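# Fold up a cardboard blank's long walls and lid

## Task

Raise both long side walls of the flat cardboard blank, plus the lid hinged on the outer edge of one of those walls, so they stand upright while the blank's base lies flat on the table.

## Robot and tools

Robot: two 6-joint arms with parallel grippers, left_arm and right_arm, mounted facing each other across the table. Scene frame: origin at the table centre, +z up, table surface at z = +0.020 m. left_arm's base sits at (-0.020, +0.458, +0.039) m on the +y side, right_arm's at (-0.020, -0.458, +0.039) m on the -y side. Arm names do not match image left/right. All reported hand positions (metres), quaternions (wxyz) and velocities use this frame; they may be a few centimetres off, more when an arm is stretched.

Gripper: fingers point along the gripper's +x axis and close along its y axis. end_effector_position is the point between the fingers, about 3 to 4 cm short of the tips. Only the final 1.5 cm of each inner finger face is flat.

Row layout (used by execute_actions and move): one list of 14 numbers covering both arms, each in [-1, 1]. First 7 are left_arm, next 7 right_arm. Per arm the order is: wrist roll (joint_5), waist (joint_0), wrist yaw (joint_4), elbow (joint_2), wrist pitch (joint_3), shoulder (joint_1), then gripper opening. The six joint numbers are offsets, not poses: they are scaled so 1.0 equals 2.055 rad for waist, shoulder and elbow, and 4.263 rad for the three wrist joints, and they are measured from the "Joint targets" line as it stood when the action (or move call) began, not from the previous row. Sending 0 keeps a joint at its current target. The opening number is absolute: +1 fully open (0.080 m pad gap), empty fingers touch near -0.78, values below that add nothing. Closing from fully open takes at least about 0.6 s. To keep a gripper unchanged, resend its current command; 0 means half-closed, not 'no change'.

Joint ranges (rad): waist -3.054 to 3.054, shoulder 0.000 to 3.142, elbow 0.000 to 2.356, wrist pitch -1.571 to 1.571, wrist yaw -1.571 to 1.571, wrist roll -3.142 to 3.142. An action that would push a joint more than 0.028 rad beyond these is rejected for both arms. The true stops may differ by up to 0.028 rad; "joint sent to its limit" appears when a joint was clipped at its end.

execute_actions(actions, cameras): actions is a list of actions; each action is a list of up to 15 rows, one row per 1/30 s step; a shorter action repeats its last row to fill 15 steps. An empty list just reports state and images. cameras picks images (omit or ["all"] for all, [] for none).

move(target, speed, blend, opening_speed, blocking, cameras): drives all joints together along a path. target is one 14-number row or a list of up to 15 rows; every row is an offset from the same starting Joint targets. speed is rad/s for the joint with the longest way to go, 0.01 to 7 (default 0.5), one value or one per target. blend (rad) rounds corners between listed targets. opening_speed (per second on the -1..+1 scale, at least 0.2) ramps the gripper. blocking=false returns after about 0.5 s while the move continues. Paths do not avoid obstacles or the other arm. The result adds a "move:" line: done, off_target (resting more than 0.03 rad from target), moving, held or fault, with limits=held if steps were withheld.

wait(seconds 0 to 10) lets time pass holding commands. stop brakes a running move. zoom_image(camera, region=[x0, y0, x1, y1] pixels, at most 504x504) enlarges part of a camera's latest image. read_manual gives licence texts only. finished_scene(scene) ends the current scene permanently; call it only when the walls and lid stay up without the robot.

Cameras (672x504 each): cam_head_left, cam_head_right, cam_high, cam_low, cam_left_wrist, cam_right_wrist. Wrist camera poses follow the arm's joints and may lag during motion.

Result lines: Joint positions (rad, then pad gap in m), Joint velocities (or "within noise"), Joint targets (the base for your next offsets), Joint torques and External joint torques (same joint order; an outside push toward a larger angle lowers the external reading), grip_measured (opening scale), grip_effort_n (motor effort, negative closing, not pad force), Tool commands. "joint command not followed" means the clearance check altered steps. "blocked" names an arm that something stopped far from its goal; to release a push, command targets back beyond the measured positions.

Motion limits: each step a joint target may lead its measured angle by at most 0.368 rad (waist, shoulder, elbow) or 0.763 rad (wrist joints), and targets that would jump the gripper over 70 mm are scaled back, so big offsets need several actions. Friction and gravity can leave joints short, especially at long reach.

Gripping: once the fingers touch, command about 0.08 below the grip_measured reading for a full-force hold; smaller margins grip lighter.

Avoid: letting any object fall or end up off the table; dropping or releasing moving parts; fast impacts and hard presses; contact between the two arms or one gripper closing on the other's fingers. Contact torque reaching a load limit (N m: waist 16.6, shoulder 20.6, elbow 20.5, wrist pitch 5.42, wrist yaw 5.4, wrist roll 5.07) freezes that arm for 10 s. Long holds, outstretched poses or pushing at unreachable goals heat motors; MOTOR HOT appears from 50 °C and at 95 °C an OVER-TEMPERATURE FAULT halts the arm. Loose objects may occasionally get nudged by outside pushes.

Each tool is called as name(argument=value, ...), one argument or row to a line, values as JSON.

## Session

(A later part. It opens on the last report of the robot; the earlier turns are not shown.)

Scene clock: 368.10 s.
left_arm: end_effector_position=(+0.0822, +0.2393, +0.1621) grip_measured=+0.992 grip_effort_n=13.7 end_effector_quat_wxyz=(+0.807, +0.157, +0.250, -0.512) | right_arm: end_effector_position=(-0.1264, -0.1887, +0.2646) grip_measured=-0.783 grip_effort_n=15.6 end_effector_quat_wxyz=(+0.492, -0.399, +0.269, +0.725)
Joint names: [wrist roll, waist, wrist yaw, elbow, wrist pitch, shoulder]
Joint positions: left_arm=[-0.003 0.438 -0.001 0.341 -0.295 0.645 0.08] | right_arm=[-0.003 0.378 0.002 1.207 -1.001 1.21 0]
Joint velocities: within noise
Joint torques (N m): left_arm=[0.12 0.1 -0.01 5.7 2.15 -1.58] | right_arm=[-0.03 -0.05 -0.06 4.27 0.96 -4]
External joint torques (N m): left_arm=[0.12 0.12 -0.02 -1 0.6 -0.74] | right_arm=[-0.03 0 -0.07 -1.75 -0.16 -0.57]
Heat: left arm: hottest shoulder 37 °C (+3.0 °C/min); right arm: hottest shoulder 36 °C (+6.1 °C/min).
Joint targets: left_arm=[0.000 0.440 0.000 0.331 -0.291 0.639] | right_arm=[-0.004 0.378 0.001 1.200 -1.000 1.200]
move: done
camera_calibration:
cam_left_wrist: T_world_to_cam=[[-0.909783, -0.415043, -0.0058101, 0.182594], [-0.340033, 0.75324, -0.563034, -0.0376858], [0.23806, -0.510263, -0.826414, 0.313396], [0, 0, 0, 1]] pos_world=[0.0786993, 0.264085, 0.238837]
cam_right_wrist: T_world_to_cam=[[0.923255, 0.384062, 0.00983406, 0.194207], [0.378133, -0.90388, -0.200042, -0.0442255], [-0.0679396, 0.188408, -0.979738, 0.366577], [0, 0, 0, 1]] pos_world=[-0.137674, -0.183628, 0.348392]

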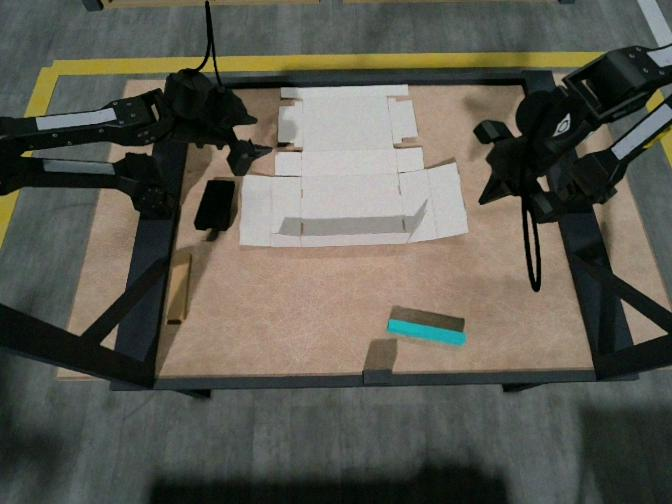

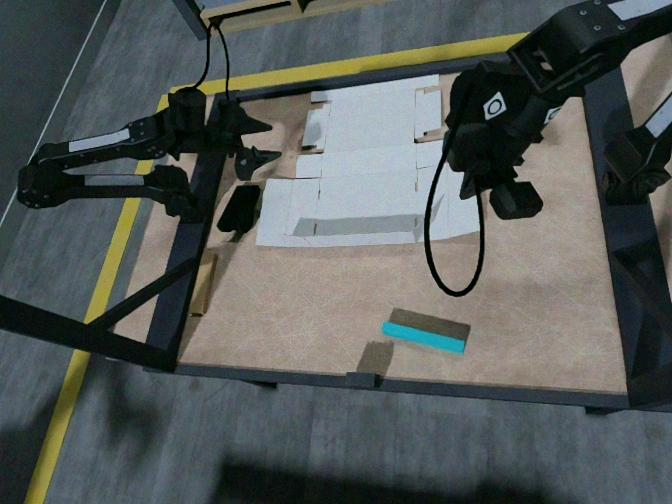

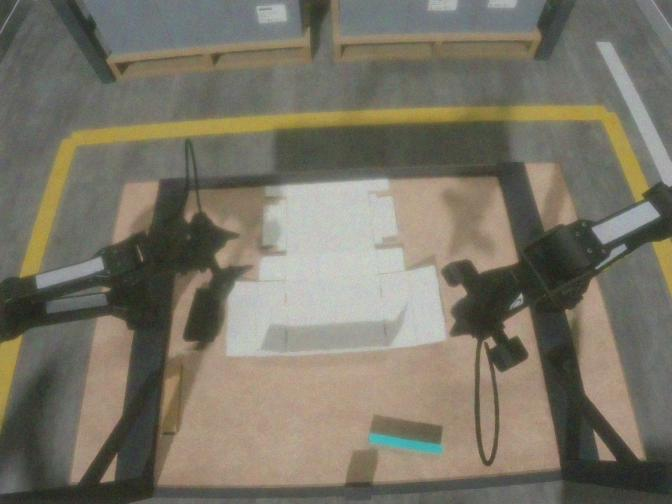

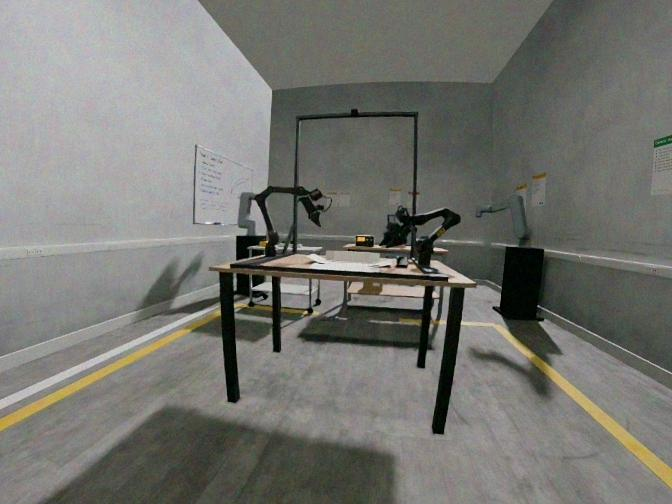

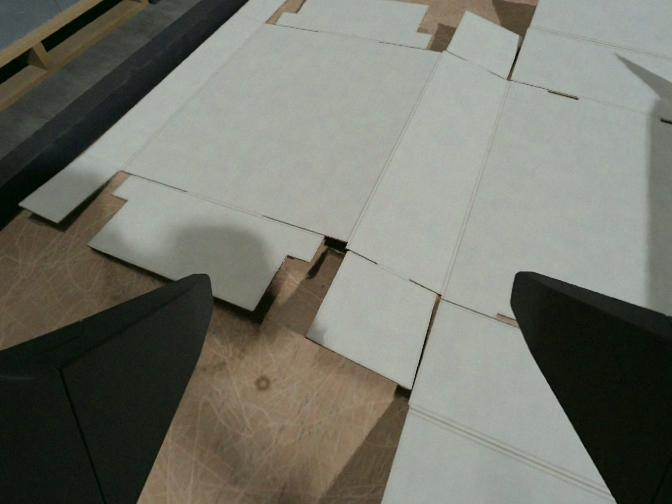

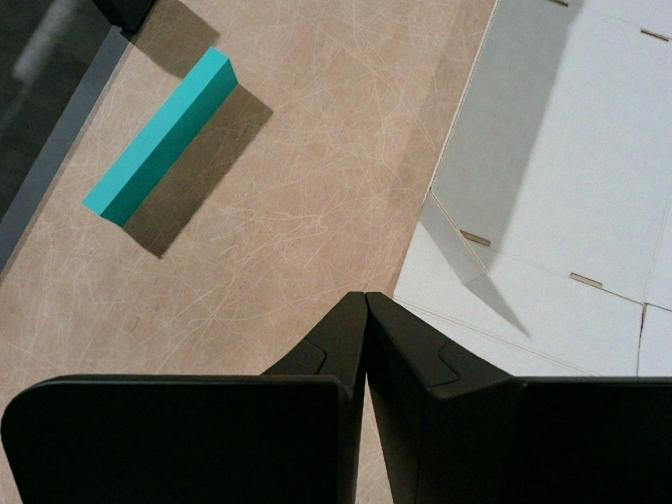

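move(
  target=[-0.2531,0.1307,0.0924,0.0273,0.0287,0.2578,0.11,0,0,0,0,0,0,-0.78],
  speed=0.8,
  cameras=["cam_left_wrist","cam_head_left","cam_high"],
)

Scene clock: 383.30 s.
left_arm: end_effector_position=(+0.0973, +0.2319, +0.0819) grip_measured=+0.113 grip_effort_n=-15.6 end_effector_quat_wxyz=(+0.671, -0.274, +0.654, -0.214) | right_arm: end_effector_position=(-0.1264, -0.1887, +0.2646) grip_measured=-0.783 grip_effort_n=15.6 end_effector_quat_wxyz=(+0.492, -0.399, +0.269, +0.725)
Joint names: [wrist roll, waist, wrist yaw, elbow, wrist pitch, shoulder]
Joint positions: left_arm=[-1.076 0.706 0.39 0.371 -0.172 1.166 0.04] | right_arm=[-0.003 0.378 0.002 1.207 -1.001 1.21 0]
Joint velocities: within noise
Joint torques (N m): left_arm=[-0.05 0.39 0.27 7.09 1.68 -2.25] | right_arm=[-0.01 -0.04 -0.05 4.27 0.96 -4.04]
External joint torques (N m): left_arm=[-0.08 0.39 0.11 1.51 0.51 0.45] | right_arm=[-0.01 -0.04 -0.05 -1.75 -0.15 -0.55]
Heat: left arm: hottest wrist pitch 40 °C (+4.0 °C/min); right arm: hottest shoulder 34 °C (+2.0 °C/min).
Joint targets: left_arm=[-1.079 0.709 0.394 0.387 -0.169 1.169] | right_arm=[-0.004 0.378 0.001 1.200 -1.000 1.200]
move: done
camera_calibration:
cam_left_wrist: T_world_to_cam=[[0.0567345, -0.755974, 0.652138, 0.123773], [-0.947204, 0.165705, 0.274493, 0.0546123], [-0.315572, -0.633281, -0.706661, 0.312324], [0, 0, 0, 1]] pos_world=[0.143268, 0.282308, 0.125]
Images, in order (width x height): cam_head_left 672x504, cam_high 672x504, cam_left_wrist 672x504.

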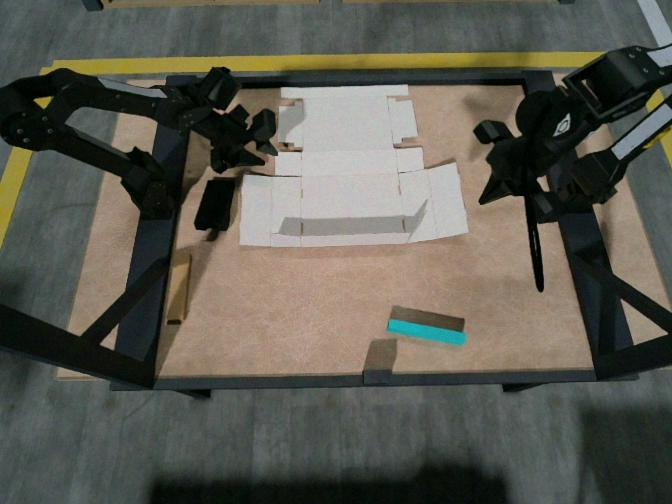

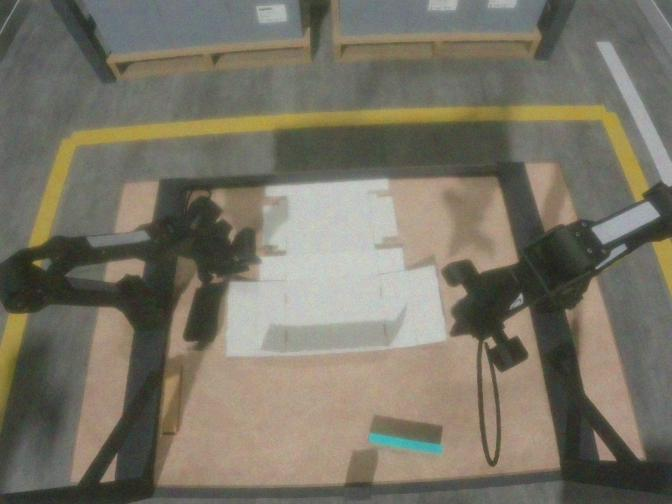

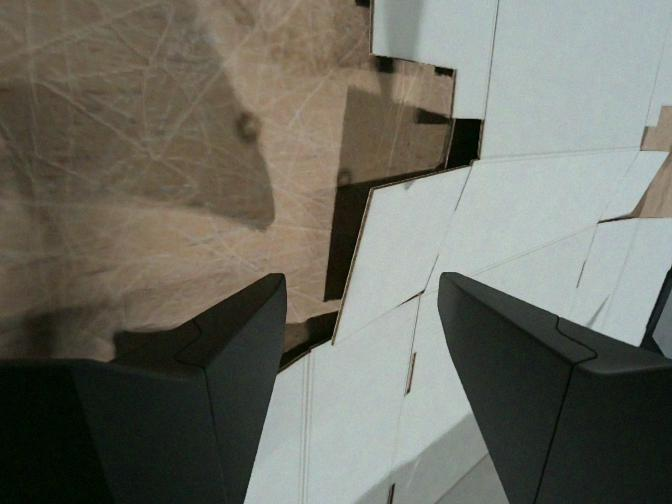

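move(
  target=[
    [0,0.0216,0,-0.016,0.0365,0.0591,0.11,0,0,0,0,0,0,-0.78],
    [0,-0.0291,0,0.0492,0.0476,0.1475,0.11,0,0,0,0,0,0,-0.78],
  ],
  speed=0.25,
  cameras=["cam_left_wrist","cam_head_left"],
)

Scene clock: 391.87 s.
left_arm: end_effector_position=(+0.1162, +0.1852, +0.0680) grip_measured=+0.113 grip_effort_n=-13.7 end_effector_quat_wxyz=(+0.667, -0.261, +0.655, -0.241) | right_arm: end_effector_position=(-0.1264, -0.1887, +0.2646) grip_measured=-0.783 grip_effort_n=15.6 end_effector_quat_wxyz=(+0.492, -0.399, +0.269, +0.725)
Joint names: [wrist roll, waist, wrist yaw, elbow, wrist pitch, shoulder]
Joint positions: left_arm=[-1.077 0.654 0.393 0.482 0.035 1.46 0.04] | right_arm=[-0.003 0.378 0.002 1.207 -1.001 1.21 0]
Joint velocities: within noise
Joint torques (N m): left_arm=[-0.01 -0.66 0.18 5.41 1.47 -2.35] | right_arm=[-0.01 -0.02 -0.04 4.27 0.96 -4.03]
External joint torques (N m): left_arm=[-0.04 -0.67 0.02 0.35 0.28 1.9] | right_arm=[-0.02 -0.03 -0.04 -1.8 -0.16 -0.5]
Heat: left arm: hottest wrist pitch 40 °C (+4.0 °C/min); right arm: hottest wrist pitch 34 °C (-1.0 °C/min).
Joint targets: left_arm=[-1.079 0.649 0.394 0.488 0.034 1.473] | right_arm=[-0.004 0.378 0.001 1.200 -1.000 1.200]
move: done
camera_calibration:
cam_left_wrist: T_world_to_cam=[[0.00772317, -0.744095, 0.668029, 0.0988873], [-0.94028, 0.221949, 0.258092, 0.0738709], [-0.340314, -0.630128, -0.697943, 0.280512], [0, 0, 0, 1]] pos_world=[0.164158, 0.233944, 0.110656]
Images, in order (width x height): cam_head_left 672x504, cam_left_wrist 672x504.

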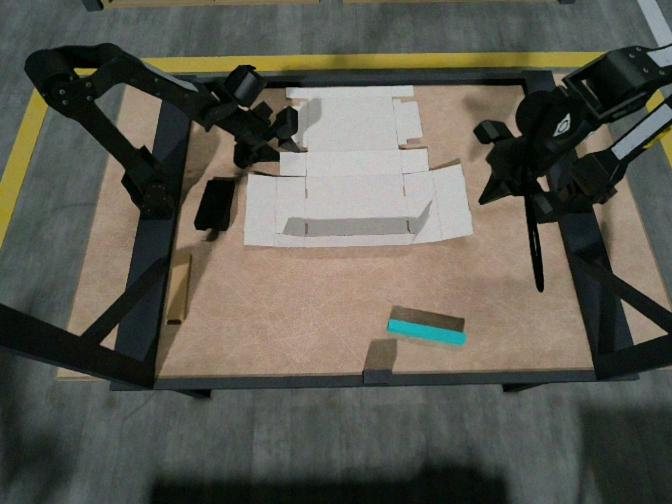

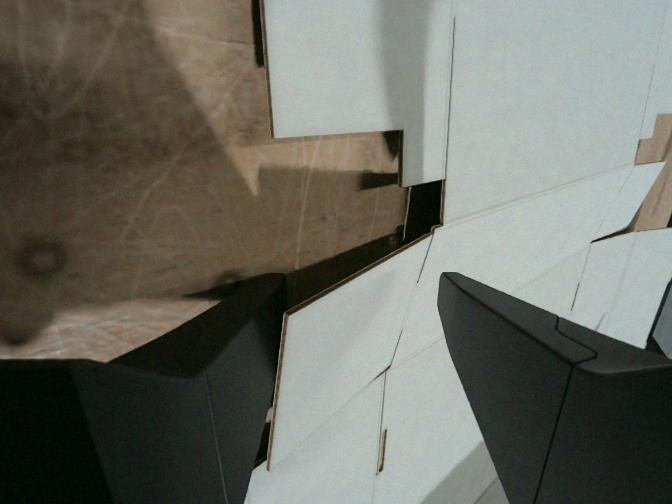

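move(
  target=[
    [0,0.025,0,-0.043,-0.007,-0.06,0.11,0,0,0,0,0,0,-0.78],
    [0,-0.0018,0,-0.0476,-0.0067,-0.062,0.11,0,0,0,0,0,0,-0.78],
    [0,-0.0365,0,0.0077,0.0005,0.0083,0.11,0,0,0,0,0,0,-0.78],
  ],
  speed=0.25,
  cameras=["cam_left_wrist","cam_head_left"],
)

Scene clock: 399.23 s.
left_arm: end_effector_position=(+0.0974, +0.1722, +0.0681) grip_measured=+0.113 grip_effort_n=-13.7 end_effector_quat_wxyz=(+0.657, -0.236, +0.665, -0.266) | right_arm: end_effector_position=(-0.1264, -0.1887, +0.2646) grip_measured=-0.783 grip_effort_n=15.6 end_effector_quat_wxyz=(+0.492, -0.399, +0.269, +0.725)
Joint names: [wrist roll, waist, wrist yaw, elbow, wrist pitch, shoulder]
Joint positions: left_arm=[-1.077 0.579 0.393 0.498 0.036 1.477 0.04] | right_arm=[-0.003 0.378 0.002 1.207 -1.001 1.21 0]
Joint velocities: within noise
Joint torques (N m): left_arm=[-0.06 -0.45 0.14 5.55 1.43 -2.7] | right_arm=[-0.02 -0.02 -0.04 4.29 0.97 -4.03]
External joint torques (N m): left_arm=[-0.09 -0.44 -0.03 0.59 0.27 1.59] | right_arm=[-0.02 0 -0.04 -1.67 -0.12 -0.56]
Heat: left arm: hottest wrist pitch 39 °C (+3.0 °C/min); right arm: hottest wrist pitch 34 °C (-1.0 °C/min).
Joint targets: left_arm=[-1.079 0.574 0.394 0.504 0.036 1.490] | right_arm=[-0.004 0.378 0.001 1.200 -1.000 1.200]
move: done
camera_calibration:
cam_left_wrist: T_world_to_cam=[[-0.0483736, -0.742669, 0.667909, 0.0945382], [-0.920653, 0.292489, 0.258549, 0.0450536], [-0.387372, -0.602406, -0.69789, 0.26587], [0, 0, 0, 1]] pos_world=[0.149043, 0.217195, 0.110756]
Images, in order (width x height): cam_head_left 672x504, cam_left_wrist 672x504.

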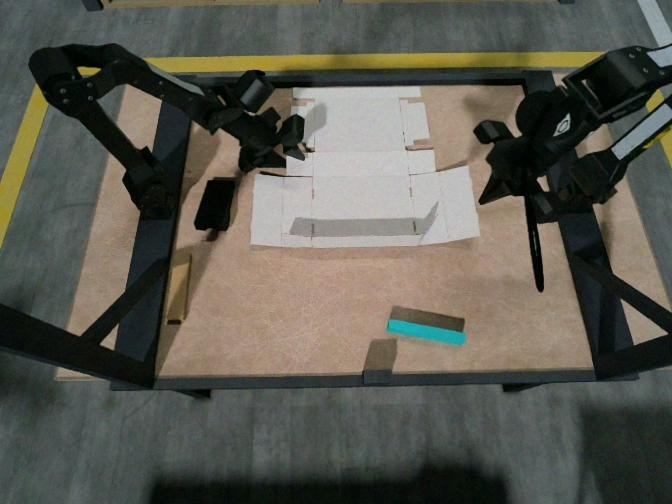

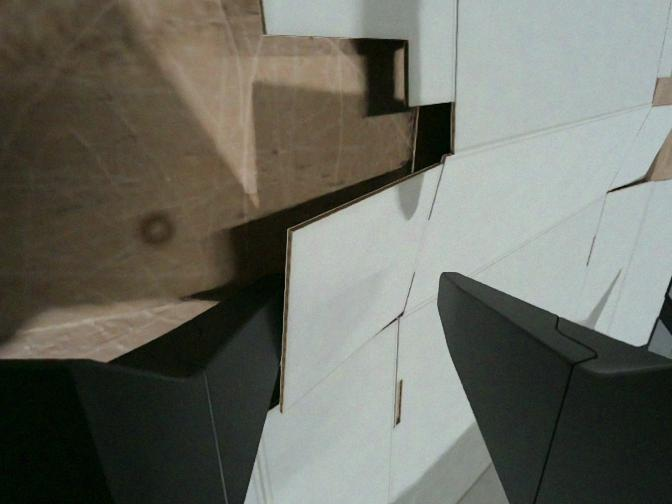

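move(
  target=[0,0,0,0,0,0,-0.9,0,0,0,0,0,0,-0.78],
  speed=0.2,
  opening_speed=0.8,
  cameras=["cam_left_wrist","cam_head_left"],
)

Scene clock: 403.40 s.
left_arm: end_effector_position=(+0.0961, +0.1598, +0.0812) grip_measured=-0.784 grip_effort_n=-83.5 end_effector_quat_wxyz=(+0.649, -0.242, +0.658, -0.295) | right_arm: end_effector_position=(-0.1264, -0.1887, +0.2646) grip_measured=-0.783 grip_effort_n=15.6 end_effector_quat_wxyz=(+0.492, -0.399, +0.269, +0.725)
Joint names: [wrist roll, waist, wrist yaw, elbow, wrist pitch, shoulder]
Joint positions: left_arm=[-1.074 0.566 0.423 0.522 0.056 1.472 0] | right_arm=[-0.003 0.378 0.002 1.207 -1.001 1.21 0]
Joint velocities: within noise
Joint torques (N m): left_arm=[-0.16 0.93 -0.78 3.35 0.25 -2.04] | right_arm=[-0.01 -0.03 -0.05 4.27 0.97 -4.03]
External joint torques (N m): left_arm=[-0.2 0.96 -0.96 -1.78 -0.96 2.38] | right_arm=[-0.02 0 -0.05 -1.79 -0.15 -0.48]
Heat: left arm: hottest wrist pitch 39 °C (+3.0 °C/min); right arm: hottest wrist pitch 34 °C (+0.0 °C/min).
Joint targets: left_arm=[-1.079 0.574 0.394 0.504 0.036 1.490] | right_arm=[-0.004 0.378 0.001 1.200 -1.000 1.200]
move: done
camera_calibration:
cam_left_wrist: T_world_to_cam=[[-0.0779208, -0.703327, 0.706583, 0.0699979], [-0.912641, 0.335582, 0.233391, 0.0384809], [-0.401267, -0.62667, -0.668034, 0.269702], [0, 0, 0, 1]] pos_world=[0.148796, 0.205332, 0.12173]
Images, in order (width x height): cam_head_left 672x504, cam_left_wrist 672x504.

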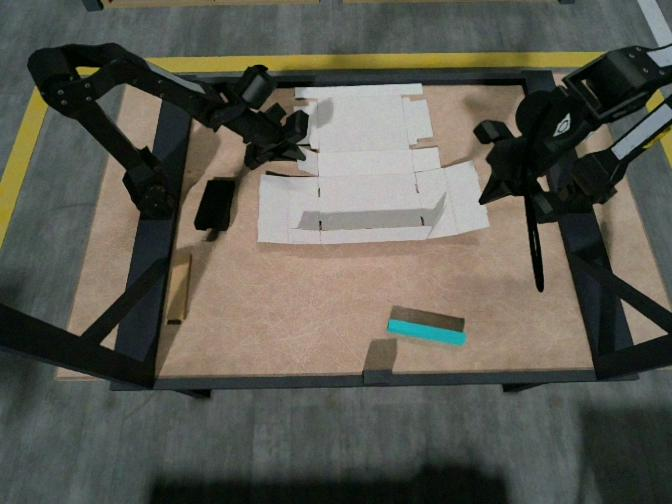

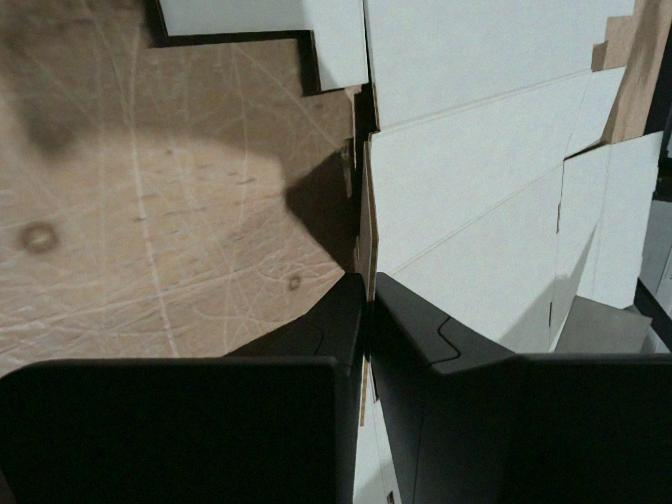

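move(
  target=[
    [0,0,0,0,0,0,-0.9,0,-0.2628,0,0.0917,0.0653,0.3246,-0.78],
    [0,0,0,0,0,0,-0.9,0,-0.2628,0,-0.0043,0.1423,0.3882,-0.78],
  ],
  speed=0.5,
  cameras=["cam_left_wrist","cam_head_left","cam_right_wrist"],
)

Scene clock: 414.57 s.
left_arm: end_effector_position=(+0.0962, +0.1597, +0.0820) grip_measured=-0.784 grip_effort_n=-83.5 end_effector_quat_wxyz=(+0.650, -0.242, +0.657, -0.297) | right_arm: end_effector_position=(+0.0489, -0.0362, +0.0626) grip_measured=-0.783 grip_effort_n=15.6 end_effector_quat_wxyz=(+0.637, -0.357, +0.417, +0.541)
Joint names: [wrist roll, waist, wrist yaw, elbow, wrist pitch, shoulder]
Joint positions: left_arm=[-1.072 0.566 0.423 0.522 0.054 1.469 0] | right_arm=[-0.003 -0.161 0.002 1.208 -0.409 1.961 0]
Joint velocities: within noise
Joint torques (N m): left_arm=[-0.21 0.76 -0.78 3.57 0.31 -1.87] | right_arm=[-0.01 -0.06 -0.07 2.66 1.72 -3.32]
External joint torques (N m): left_arm=[-0.25 0.78 -0.95 -1.61 -0.92 2.58] | right_arm=[-0.01 -0.05 -0.07 -2.7 0.8 4.81]
Heat: left arm: hottest wrist pitch 38 °C (+2.0 °C/min); right arm: hottest wrist pitch 34 °C (+0.0 °C/min).
Joint targets: left_arm=[-1.079 0.574 0.394 0.504 0.036 1.490] | right_arm=[-0.004 -0.162 0.000 1.191 -0.394 1.998]
move: off_target (right_arm); right_arm: the shoulder is farthest, 0.036 rad from its target
camera_calibration:
cam_left_wrist: T_world_to_cam=[[-0.0802661, -0.701953, 0.707686, 0.0692357], [-0.91297, 0.336721, 0.230444, 0.0385096], [-0.400054, -0.627599, -0.66789, 0.270401], [0, 0, 0, 1]] pos_world=[0.14889, 0.205337, 0.122727]
cam_right_wrist: T_world_to_cam=[[0.989628, -0.143457, 0.00748704, -0.0465259], [-0.143003, -0.988766, -0.0434899, -0.000523109], [0.0136419, 0.0419682, -0.999026, 0.143814], [0, 0, 0, 1]] pos_world=[0.0440067, -0.0132273, 0.144]
Images, in order (width x height): cam_head_left 672x504, cam_left_wrist 672x504, cam_right_wrist 672x504.

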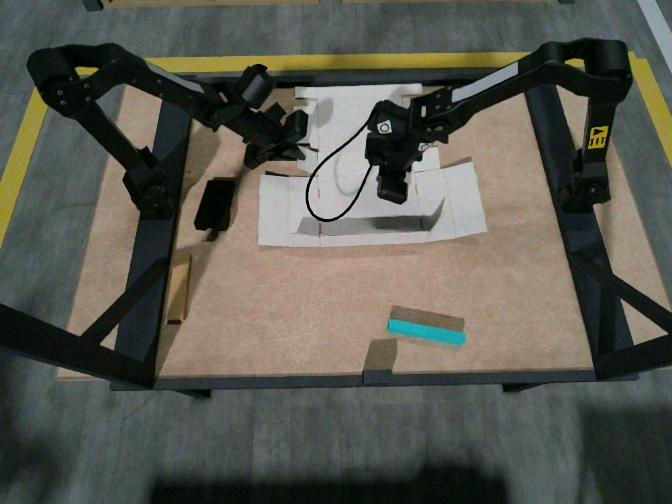

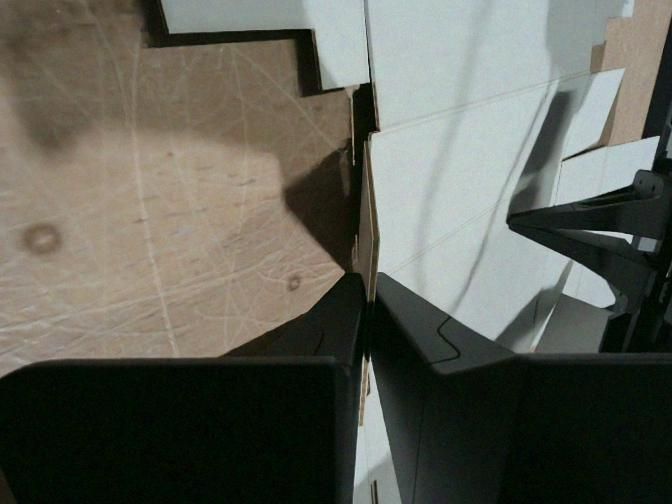

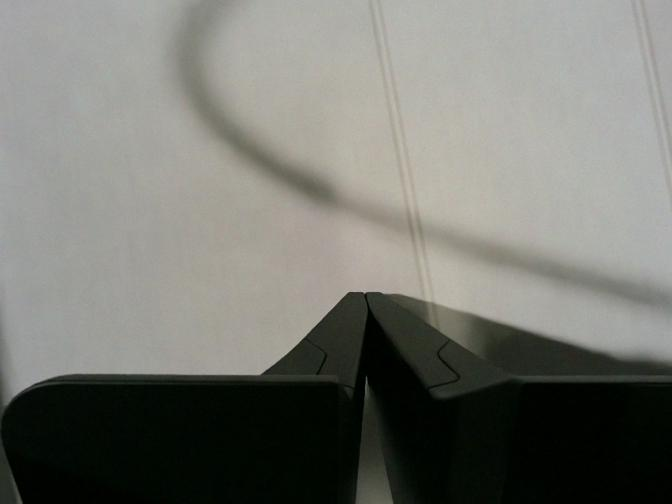

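move(
  target=[
    [0,0,0,0,0,0,-0.9,0,0,0,0.05,-0.038,-0.032,-0.78],
    [0,0,0,0,0,0,-0.9,-0.351,0.0222,0,0.05,-0.038,-0.032,-0.78],
    [0,0,0,0,0,0,-0.9,-0.351,0.0222,0,0,0,0,-0.78],
  ],
  speed=[0.4,1.2,0.3],
  cameras=["cam_left_wrist","cam_head_left","cam_right_wrist"],
)

Scene clock: 422.93 s.
left_arm: end_effector_position=(+0.0965, +0.1599, +0.0820) grip_measured=-0.784 grip_effort_n=-83.5 end_effector_quat_wxyz=(+0.650, -0.242, +0.657, -0.296) | right_arm: end_effector_position=(+0.0313, -0.0333, +0.0621) grip_measured=-0.783 grip_effort_n=14.2 end_effector_quat_wxyz=(+0.211, -0.693, -0.076, +0.685)
Joint names: [wrist roll, waist, wrist yaw, elbow, wrist pitch, shoulder]
Joint positions: left_arm=[-1.072 0.567 0.422 0.522 0.054 1.468 0] | right_arm=[-1.496 -0.119 0.002 1.209 -0.408 1.964 0]
Joint velocities: within noise
Joint torques (N m): left_arm=[-0.17 0.71 -0.75 3.43 0.41 -1.67] | right_arm=[-0.13 0.17 -0.11 2.5 1.59 -3.53]
External joint torques (N m): left_arm=[-0.21 0.74 -0.91 -1.71 -0.81 2.74] | right_arm=[-0.15 0.16 -0.06 -2.85 0.71 4.56]
Heat: left arm: hottest wrist pitch 37 °C (+1.0 °C/min); right arm: hottest wrist pitch 35 °C (+1.0 °C/min).
Joint targets: left_arm=[-1.079 0.574 0.394 0.504 0.036 1.490] | right_arm=[-1.501 -0.116 0.001 1.192 -0.394 1.998]
move: off_target (right_arm); right_arm: the shoulder is farthest, 0.034 rad from its target
camera_calibration:
cam_left_wrist: T_world_to_cam=[[-0.0800232, -0.702624, 0.707047, 0.0695688], [-0.913551, 0.335466, 0.229973, 0.0390221], [-0.398775, -0.62752, -0.668728, 0.270502], [0, 0, 0, 1]] pos_world=[0.149085, 0.205535, 0.12273]
cam_right_wrist: T_world_to_cam=[[0.167872, 0.903449, 0.394461, 0.00788814], [0.902333, -0.301964, 0.307591, -0.0317738], [0.397006, 0.304299, -0.865903, 0.1319], [0, 0, 0, 1]] pos_world=[-0.0250187, -0.0568581, 0.120874]
Images, in order (width x height): cam_head_left 672x504, cam_left_wrist 672x504, cam_right_wrist 672x504.

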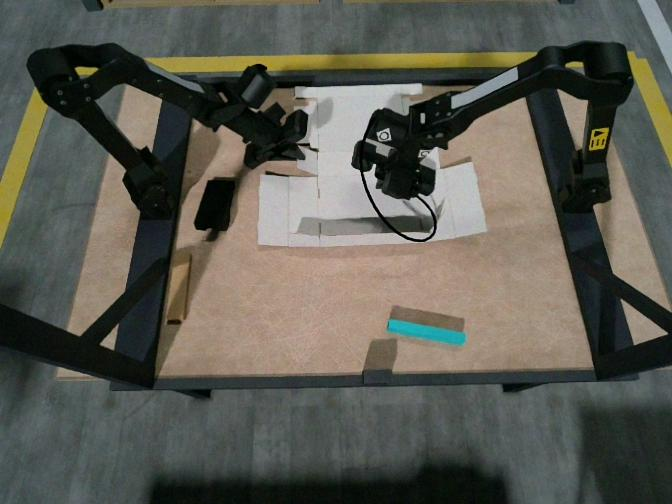

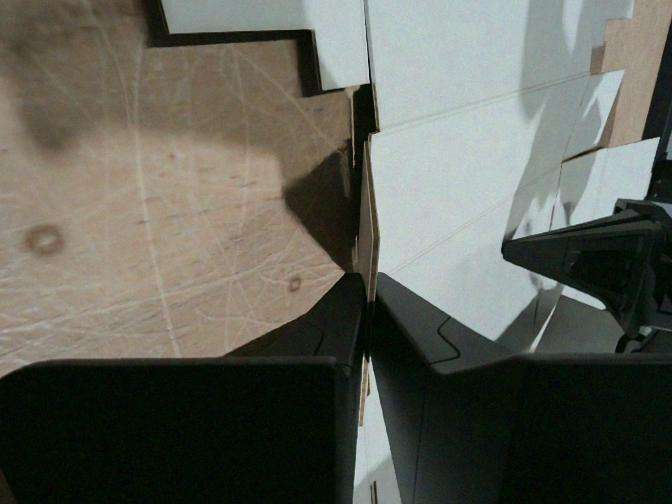

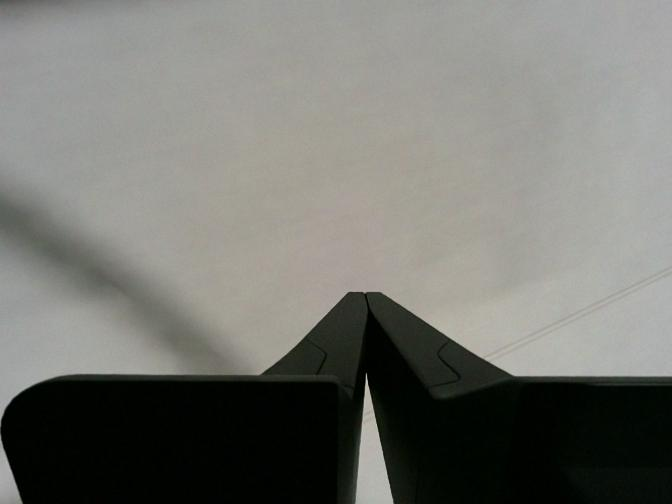

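move(
  target=[
    [0.0586,-0.034,0,-0.0033,-0.0163,-0.0371,-0.9,0,0,0,0,0,0,-0.78],
    [0.0821,-0.074,0,-0.0185,-0.0139,-0.0472,-0.9,0,0,0,0,0,0,-0.78],
  ],
  speed=0.15,
  blend=0.03,
  cameras=["cam_left_wrist","cam_head_left","cam_head_right"],
)

zoom_image(
  camera="cam_head_left",
  region=[230, 70, 500, 270],
)

Scene clock: 437.57 s.
left_arm: end_effector_position=(+0.0678, +0.1639, +0.0857) grip_measured=-0.728 grip_effort_n=-83.5 end_effector_quat_wxyz=(+0.682, -0.099, +0.598, -0.410) | right_arm: end_effector_position=(+0.0214, -0.0284, +0.0631) grip_measured=-0.783 grip_effort_n=14.7 end_effector_quat_wxyz=(+0.210, -0.684, -0.090, +0.693)
Joint names: [wrist roll, waist, wrist yaw, elbow, wrist pitch, shoulder]
Joint positions: left_arm=[-0.757 0.462 0.355 0.495 -0.009 1.386 0.002] | right_arm=[-1.496 -0.102 -0.018 1.209 -0.388 1.965 0]
Joint velocities: within noise
Joint torques (N m): left_arm=[0.88 -4.29 1.31 2.59 0.57 -2.8] | right_arm=[-0.13 -1.15 0.65 2.48 0.34 -3.7]
External joint torques (N m): left_arm=[0.85 -4.3 1.17 -2.77 -0.66 1.25] | right_arm=[-0.15 -1.16 0.71 -2.82 -0.55 4.38]
Heat: left arm: hottest wrist pitch 36 °C (-3.0 °C/min); right arm: hottest wrist pitch 37 °C (+3.0 °C/min).
Joint targets: left_arm=[-0.729 0.422 0.394 0.466 -0.023 1.393] | right_arm=[-1.501 -0.116 0.001 1.191 -0.394 1.998]
move: off_target (left_arm, right_arm); left_arm: the waist is farthest, 0.040 rad from its target; right_arm: the shoulder is farthest, 0.033 rad from its target
camera_calibration:
cam_left_wrist: T_world_to_cam=[[-0.451583, -0.636658, 0.625092, 0.0888837], [-0.809766, 0.58662, 0.0124774, -0.0190511], [-0.374635, -0.500544, -0.780452, 0.251124], [0, 0, 0, 1]] pos_world=[0.118791, 0.193463, 0.140667]
Images, in order (width x height): cam_head_left 672x504, cam_head_right 672x504, cam_left_wrist 672x504.

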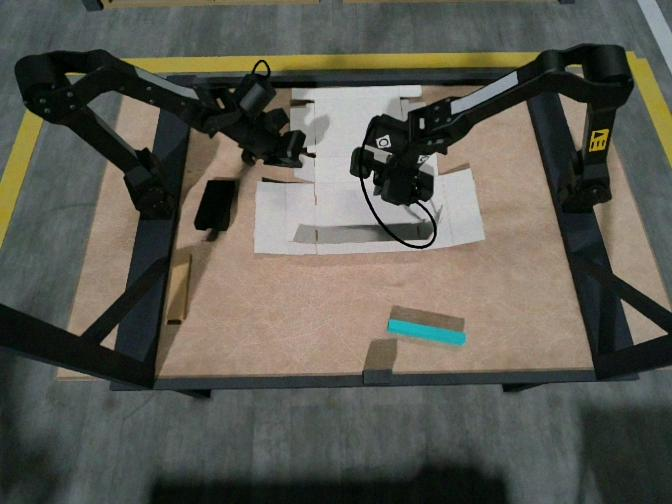

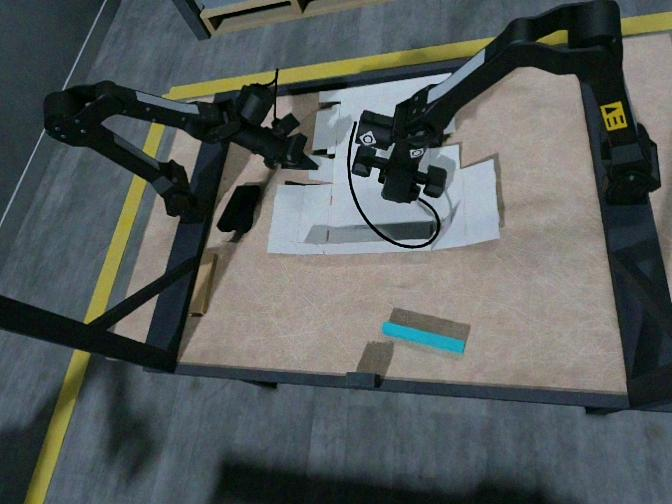

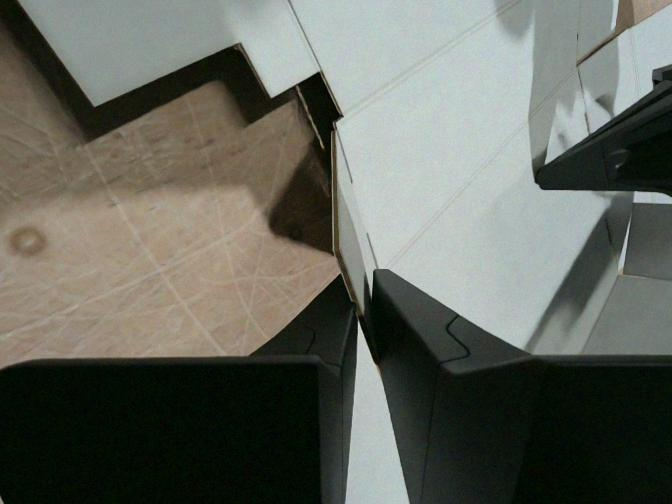

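Scaled by 1.867 from the camera's 672x504 image, which has a finer 960x720 frame.

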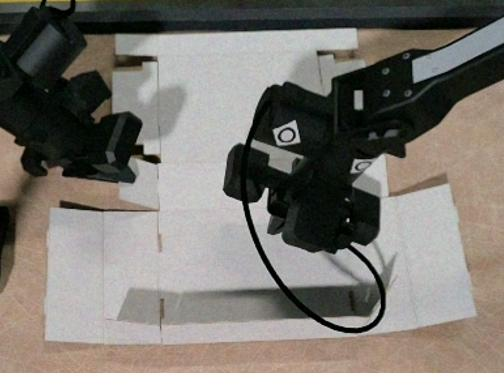

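move(
  target=[0,0,0,0.0374,-0.0403,-0.0461,-0.9,0,0,0,0,0,0,-0.78],
  speed=0.15,
  cameras=["cam_left_wrist","cam_head_left","cam_head_right"],
)

zoom_image(
  camera="cam_head_left",
  region=[230, 70, 500, 270],
)

Scene clock: 442.17 s.
left_arm: end_effector_position=(+0.0547, +0.1723, +0.1001) grip_measured=-0.728 grip_effort_n=-83.5 end_effector_quat_wxyz=(+0.668, -0.080, +0.618, -0.407) | right_arm: end_effector_position=(+0.0202, -0.0246, +0.0656) grip_measured=-0.783 grip_effort_n=14.2 end_effector_quat_wxyz=(+0.214, -0.682, -0.096, +0.693)
Joint names: [wrist roll, waist, wrist yaw, elbow, wrist pitch, shoulder]
Joint positions: left_arm=[-0.75 0.44 0.367 0.537 -0.181 1.309 0.002] | right_arm=[-1.496 -0.1 -0.021 1.214 -0.377 1.965 0]
Joint velocities: within noise
Joint torques (N m): left_arm=[0.69 -1.82 0.99 6.11 0.55 -4.53] | right_arm=[-0.12 -1.38 0.77 2.06 -0.31 -3.73]
External joint torques (N m): left_arm=[0.66 -1.82 0.84 0.55 -0.61 -0.82] | right_arm=[-0.14 -1.3 0.81 -3.27 -1.21 4.39]
Heat: left arm: hottest wrist pitch 35 °C (-5.1 °C/min); right arm: hottest wrist pitch 36 °C (+2.0 °C/min).
Joint targets: left_arm=[-0.729 0.422 0.394 0.543 -0.195 1.298] | right_arm=[-1.500 -0.116 0.001 1.191 -0.394 1.998]
move: off_target (right_arm); right_arm: the shoulder is farthest, 0.033 rad from its target
camera_calibration:
cam_left_wrist: T_world_to_cam=[[-0.456838, -0.64725, 0.610218, 0.0829951], [-0.788162, 0.612567, 0.0596856, -0.0450861], [-0.412431, -0.453684, -0.789982, 0.256705], [0, 0, 0, 1]] pos_world=[0.108253, 0.1978, 0.154839]
Images, in order (width x height): cam_head_left 672x504, cam_head_right 672x504, cam_left_wrist 672x504.

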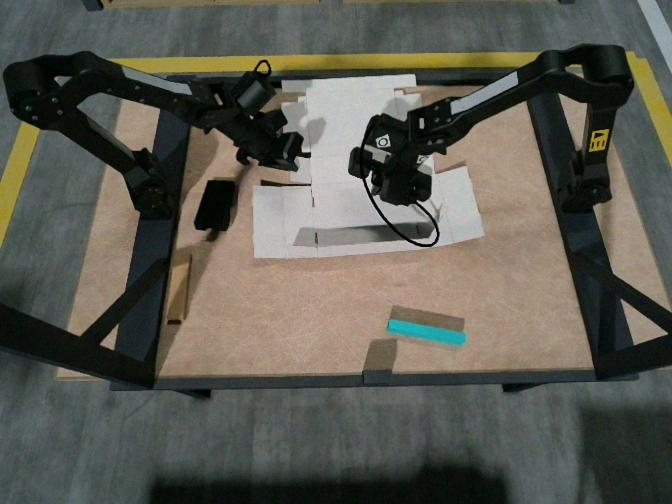

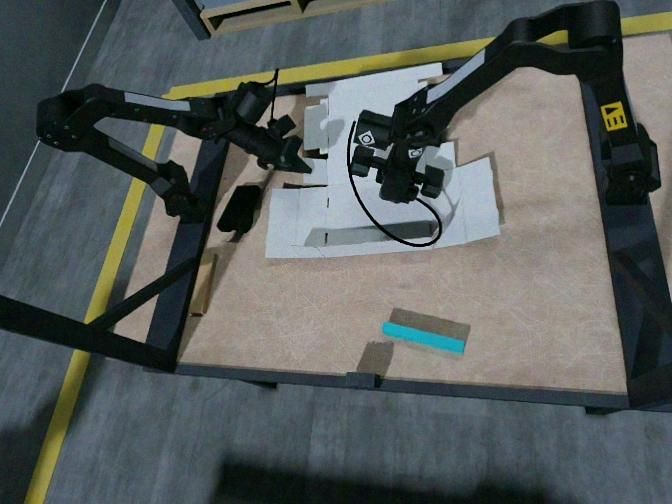

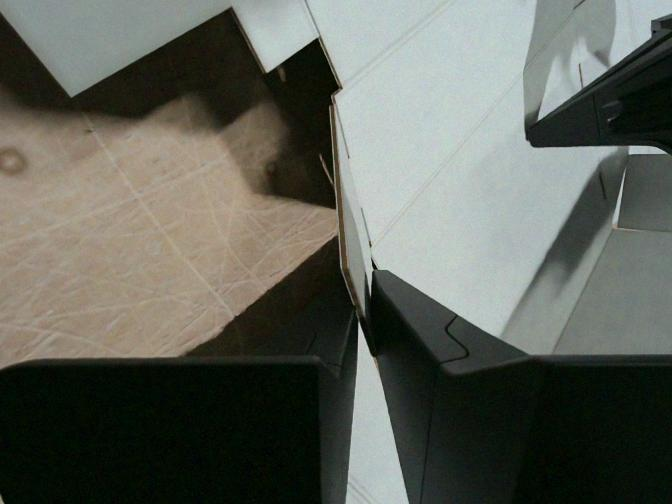

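Scaled by 1.867 from the camera's 672x504 image, which has a finer 960x720 frame.

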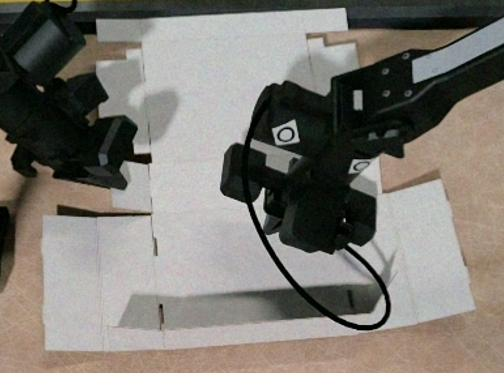

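move(
  target=[
    [0,0,0,0,0,0,-0.9,0,0,0,0.05,-0.038,-0.032,-0.78],
    [0,0,0,0,0,0,-0.9,0,0.085,0,0.05,-0.038,-0.032,-0.78],
    [0,0,0,0,0,0,-0.9,0,0.085,0,0,0,0,-0.78],
  ],
  speed=0.3,
  cameras=["cam_left_wrist","cam_head_left","cam_high"],
)

zoom_image(
  camera="cam_head_left",
  region=[230, 70, 500, 270],
)

Scene clock: 451.07 s.
left_arm: end_effector_position=(+0.0448, +0.1743, +0.0996) grip_measured=-0.785 grip_effort_n=-83.5 end_effector_quat_wxyz=(+0.655, -0.067, +0.627, -0.417) | right_arm: end_effector_position=(-0.0450, -0.0278, +0.0644) grip_measured=-0.783 grip_effort_n=14.2 end_effector_quat_wxyz=(+0.154, -0.682, -0.143, +0.701)
Joint names: [wrist roll, waist, wrist yaw, elbow, wrist pitch, shoulder]
Joint positions: left_arm=[-0.736 0.424 0.391 0.538 -0.208 1.304 0] | right_arm=[-1.496 0.059 0.002 1.211 -0.396 1.962 0]
Joint velocities: within noise
Joint torques (N m): left_arm=[0.25 -0.23 0.26 5.97 2.32 -3.92] | right_arm=[-0.11 -0.06 -0.11 2.32 0.91 -3.42]
External joint torques (N m): left_arm=[0.22 -0.24 0.1 0.36 1.17 -0.22] | right_arm=[-0.13 -0.12 -0.06 -2.95 0.04 4.62]
Heat: left arm: hottest wrist pitch 35 °C (-5.1 °C/min); right arm: hottest wrist pitch 35 °C (+1.0 °C/min).
Joint targets: left_arm=[-0.729 0.422 0.394 0.543 -0.195 1.298] | right_arm=[-1.500 0.059 0.000 1.191 -0.394 1.998]
move: off_target (right_arm); right_arm: the shoulder is farthest, 0.036 rad from its target
camera_calibration:
cam_left_wrist: T_world_to_cam=[[-0.472735, -0.633537, 0.612497, 0.0780723], [-0.760853, 0.6441, 0.0789861, -0.0626688], [-0.444549, -0.42868, -0.786517, 0.249849], [0, 0, 0, 1]] pos_world=[0.100296, 0.196932, 0.153641]
Images, in order (width x height): cam_head_left 672x504, cam_high 672x504, cam_left_wrist 672x504.

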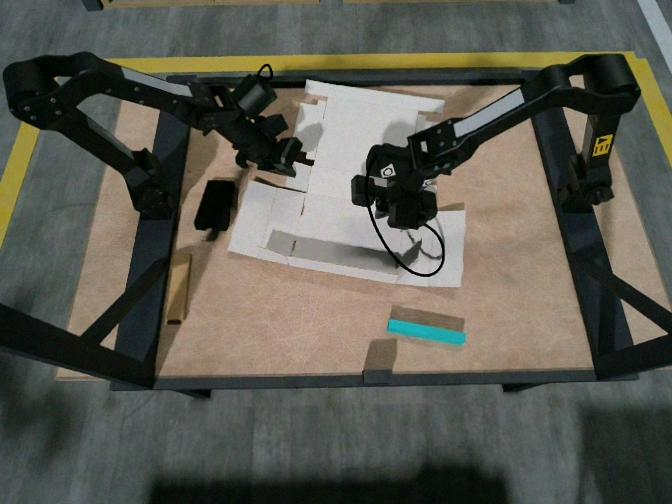

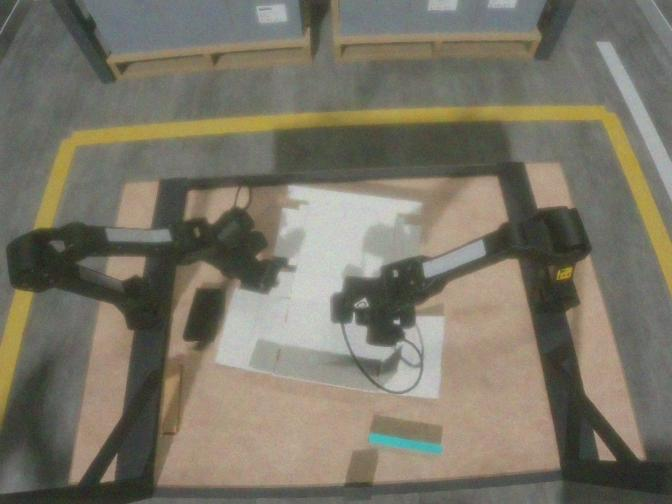

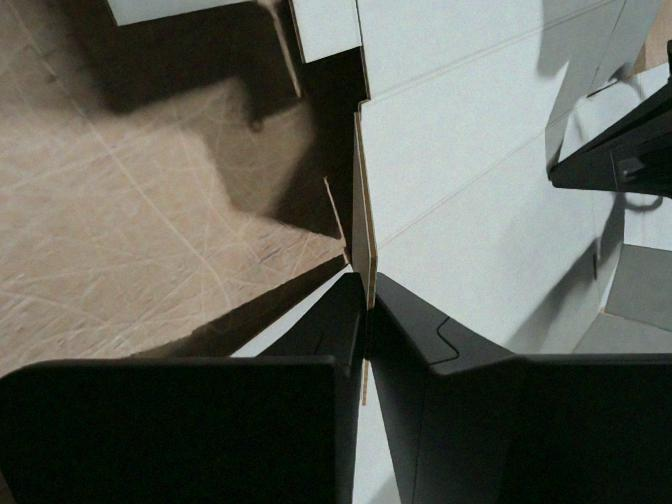

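Scaled by 1.867 from the camera's 672x504 image, which has a finer 960x720 frame.

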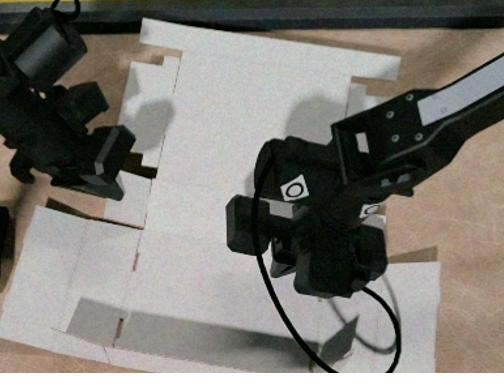

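move(
  target=[
    [0,0,0,0,0,0,-1,0,0,0,0,0,0.016,-0.78],
    [0.0176,-0.0423,0,-0.0158,-0.0074,-0.0311,-1,0,0,0,0,0,0.016,-0.78],
  ],
  speed=0.15,
  cameras=["cam_left_wrist","cam_head_left","cam_low"],
)

zoom_image(
  camera="cam_head_left",
  region=[230, 70, 500, 300],
)

zoom_image(
  camera="cam_low",
  region=[260, 200, 440, 290],
)

Scene clock: 468.03 s.
left_arm: end_effector_position=(+0.0278, +0.1807, +0.1003) grip_measured=-0.780 grip_effort_n=-83.5 end_effector_quat_wxyz=(+0.654, -0.026, +0.609, -0.448) | right_arm: end_effector_position=(-0.0481, -0.0253, +0.0611) grip_measured=-0.783 grip_effort_n=14.2 end_effector_quat_wxyz=(+0.153, -0.679, -0.145, +0.704)
Joint names: [wrist roll, waist, wrist yaw, elbow, wrist pitch, shoulder]
Joint positions: left_arm=[-0.677 0.361 0.36 0.511 -0.232 1.25 0] | right_arm=[-1.496 0.063 -0.006 1.216 -0.385 1.976 0]
Joint velocities: within noise
Joint torques (N m): left_arm=[0.71 -2.75 1.17 5.53 1.85 -4.8] | right_arm=[-0.11 -0.37 0.2 1.8 0.15 -1.54]
External joint torques (N m): left_arm=[0.68 -2.77 1.02 -0.19 0.69 -1.4] | right_arm=[-0.13 -0.32 0.25 -3.58 -0.76 6.69]
Heat: left arm: hottest wrist pitch 42 °C (+4.1 °C/min); right arm: hottest wrist pitch 35 °C (+1.0 °C/min).
Joint targets: left_arm=[-0.654 0.335 0.394 0.510 -0.227 1.234] | right_arm=[-1.500 0.058 0.001 1.191 -0.394 2.031]
move: off_target (left_arm, right_arm); left_arm: the wrist yaw is farthest, 0.034 rad from its target; right_arm: the shoulder is farthest, 0.055 rad from its target
camera_calibration:
cam_left_wrist: T_world_to_cam=[[-0.564694, -0.586311, 0.580826, 0.0709324], [-0.702976, 0.710416, 0.033674, -0.0888696], [-0.432372, -0.389291, -0.813331, 0.240748], [0, 0, 0, 1]] pos_world=[0.0816747, 0.198444, 0.157601]
Images, in order (width x height): cam_head_left 672x504, cam_low 672x504, cam_left_wrist 672x504.

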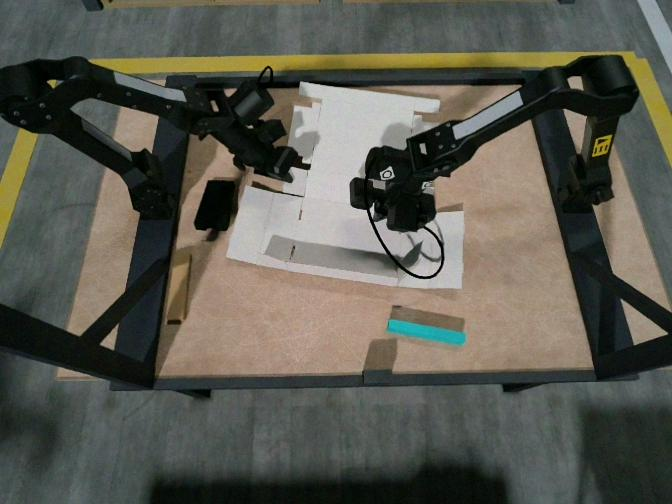

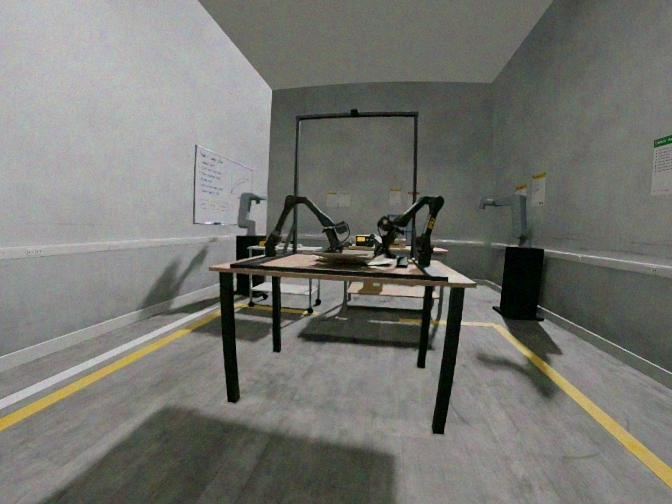

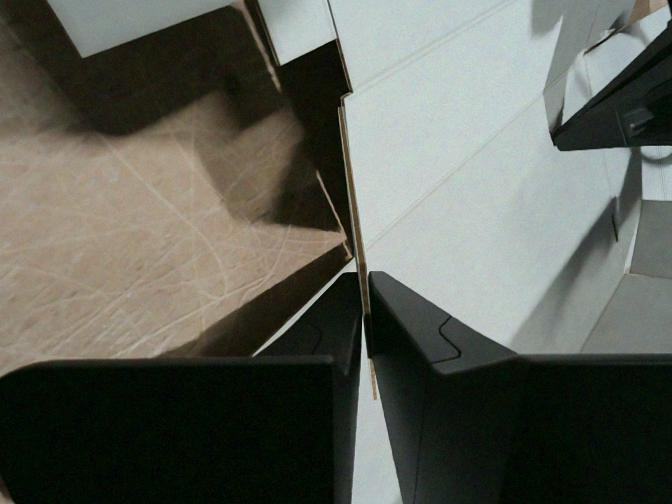

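Scaled by 1.867 from the camera's 672x504 image, which has a finer 960x720 frame.

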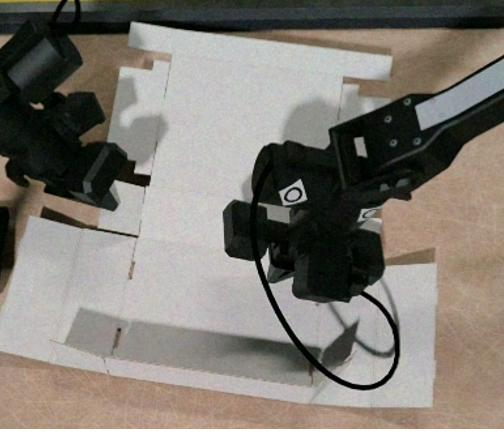

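Scaled by 2.800 from the camera's 672x504 image, which has a finer 960x720 frame.

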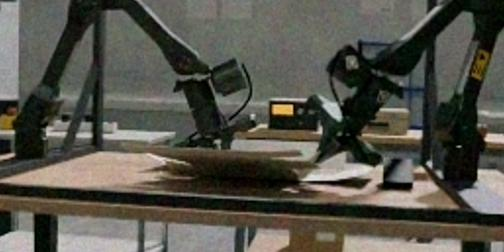

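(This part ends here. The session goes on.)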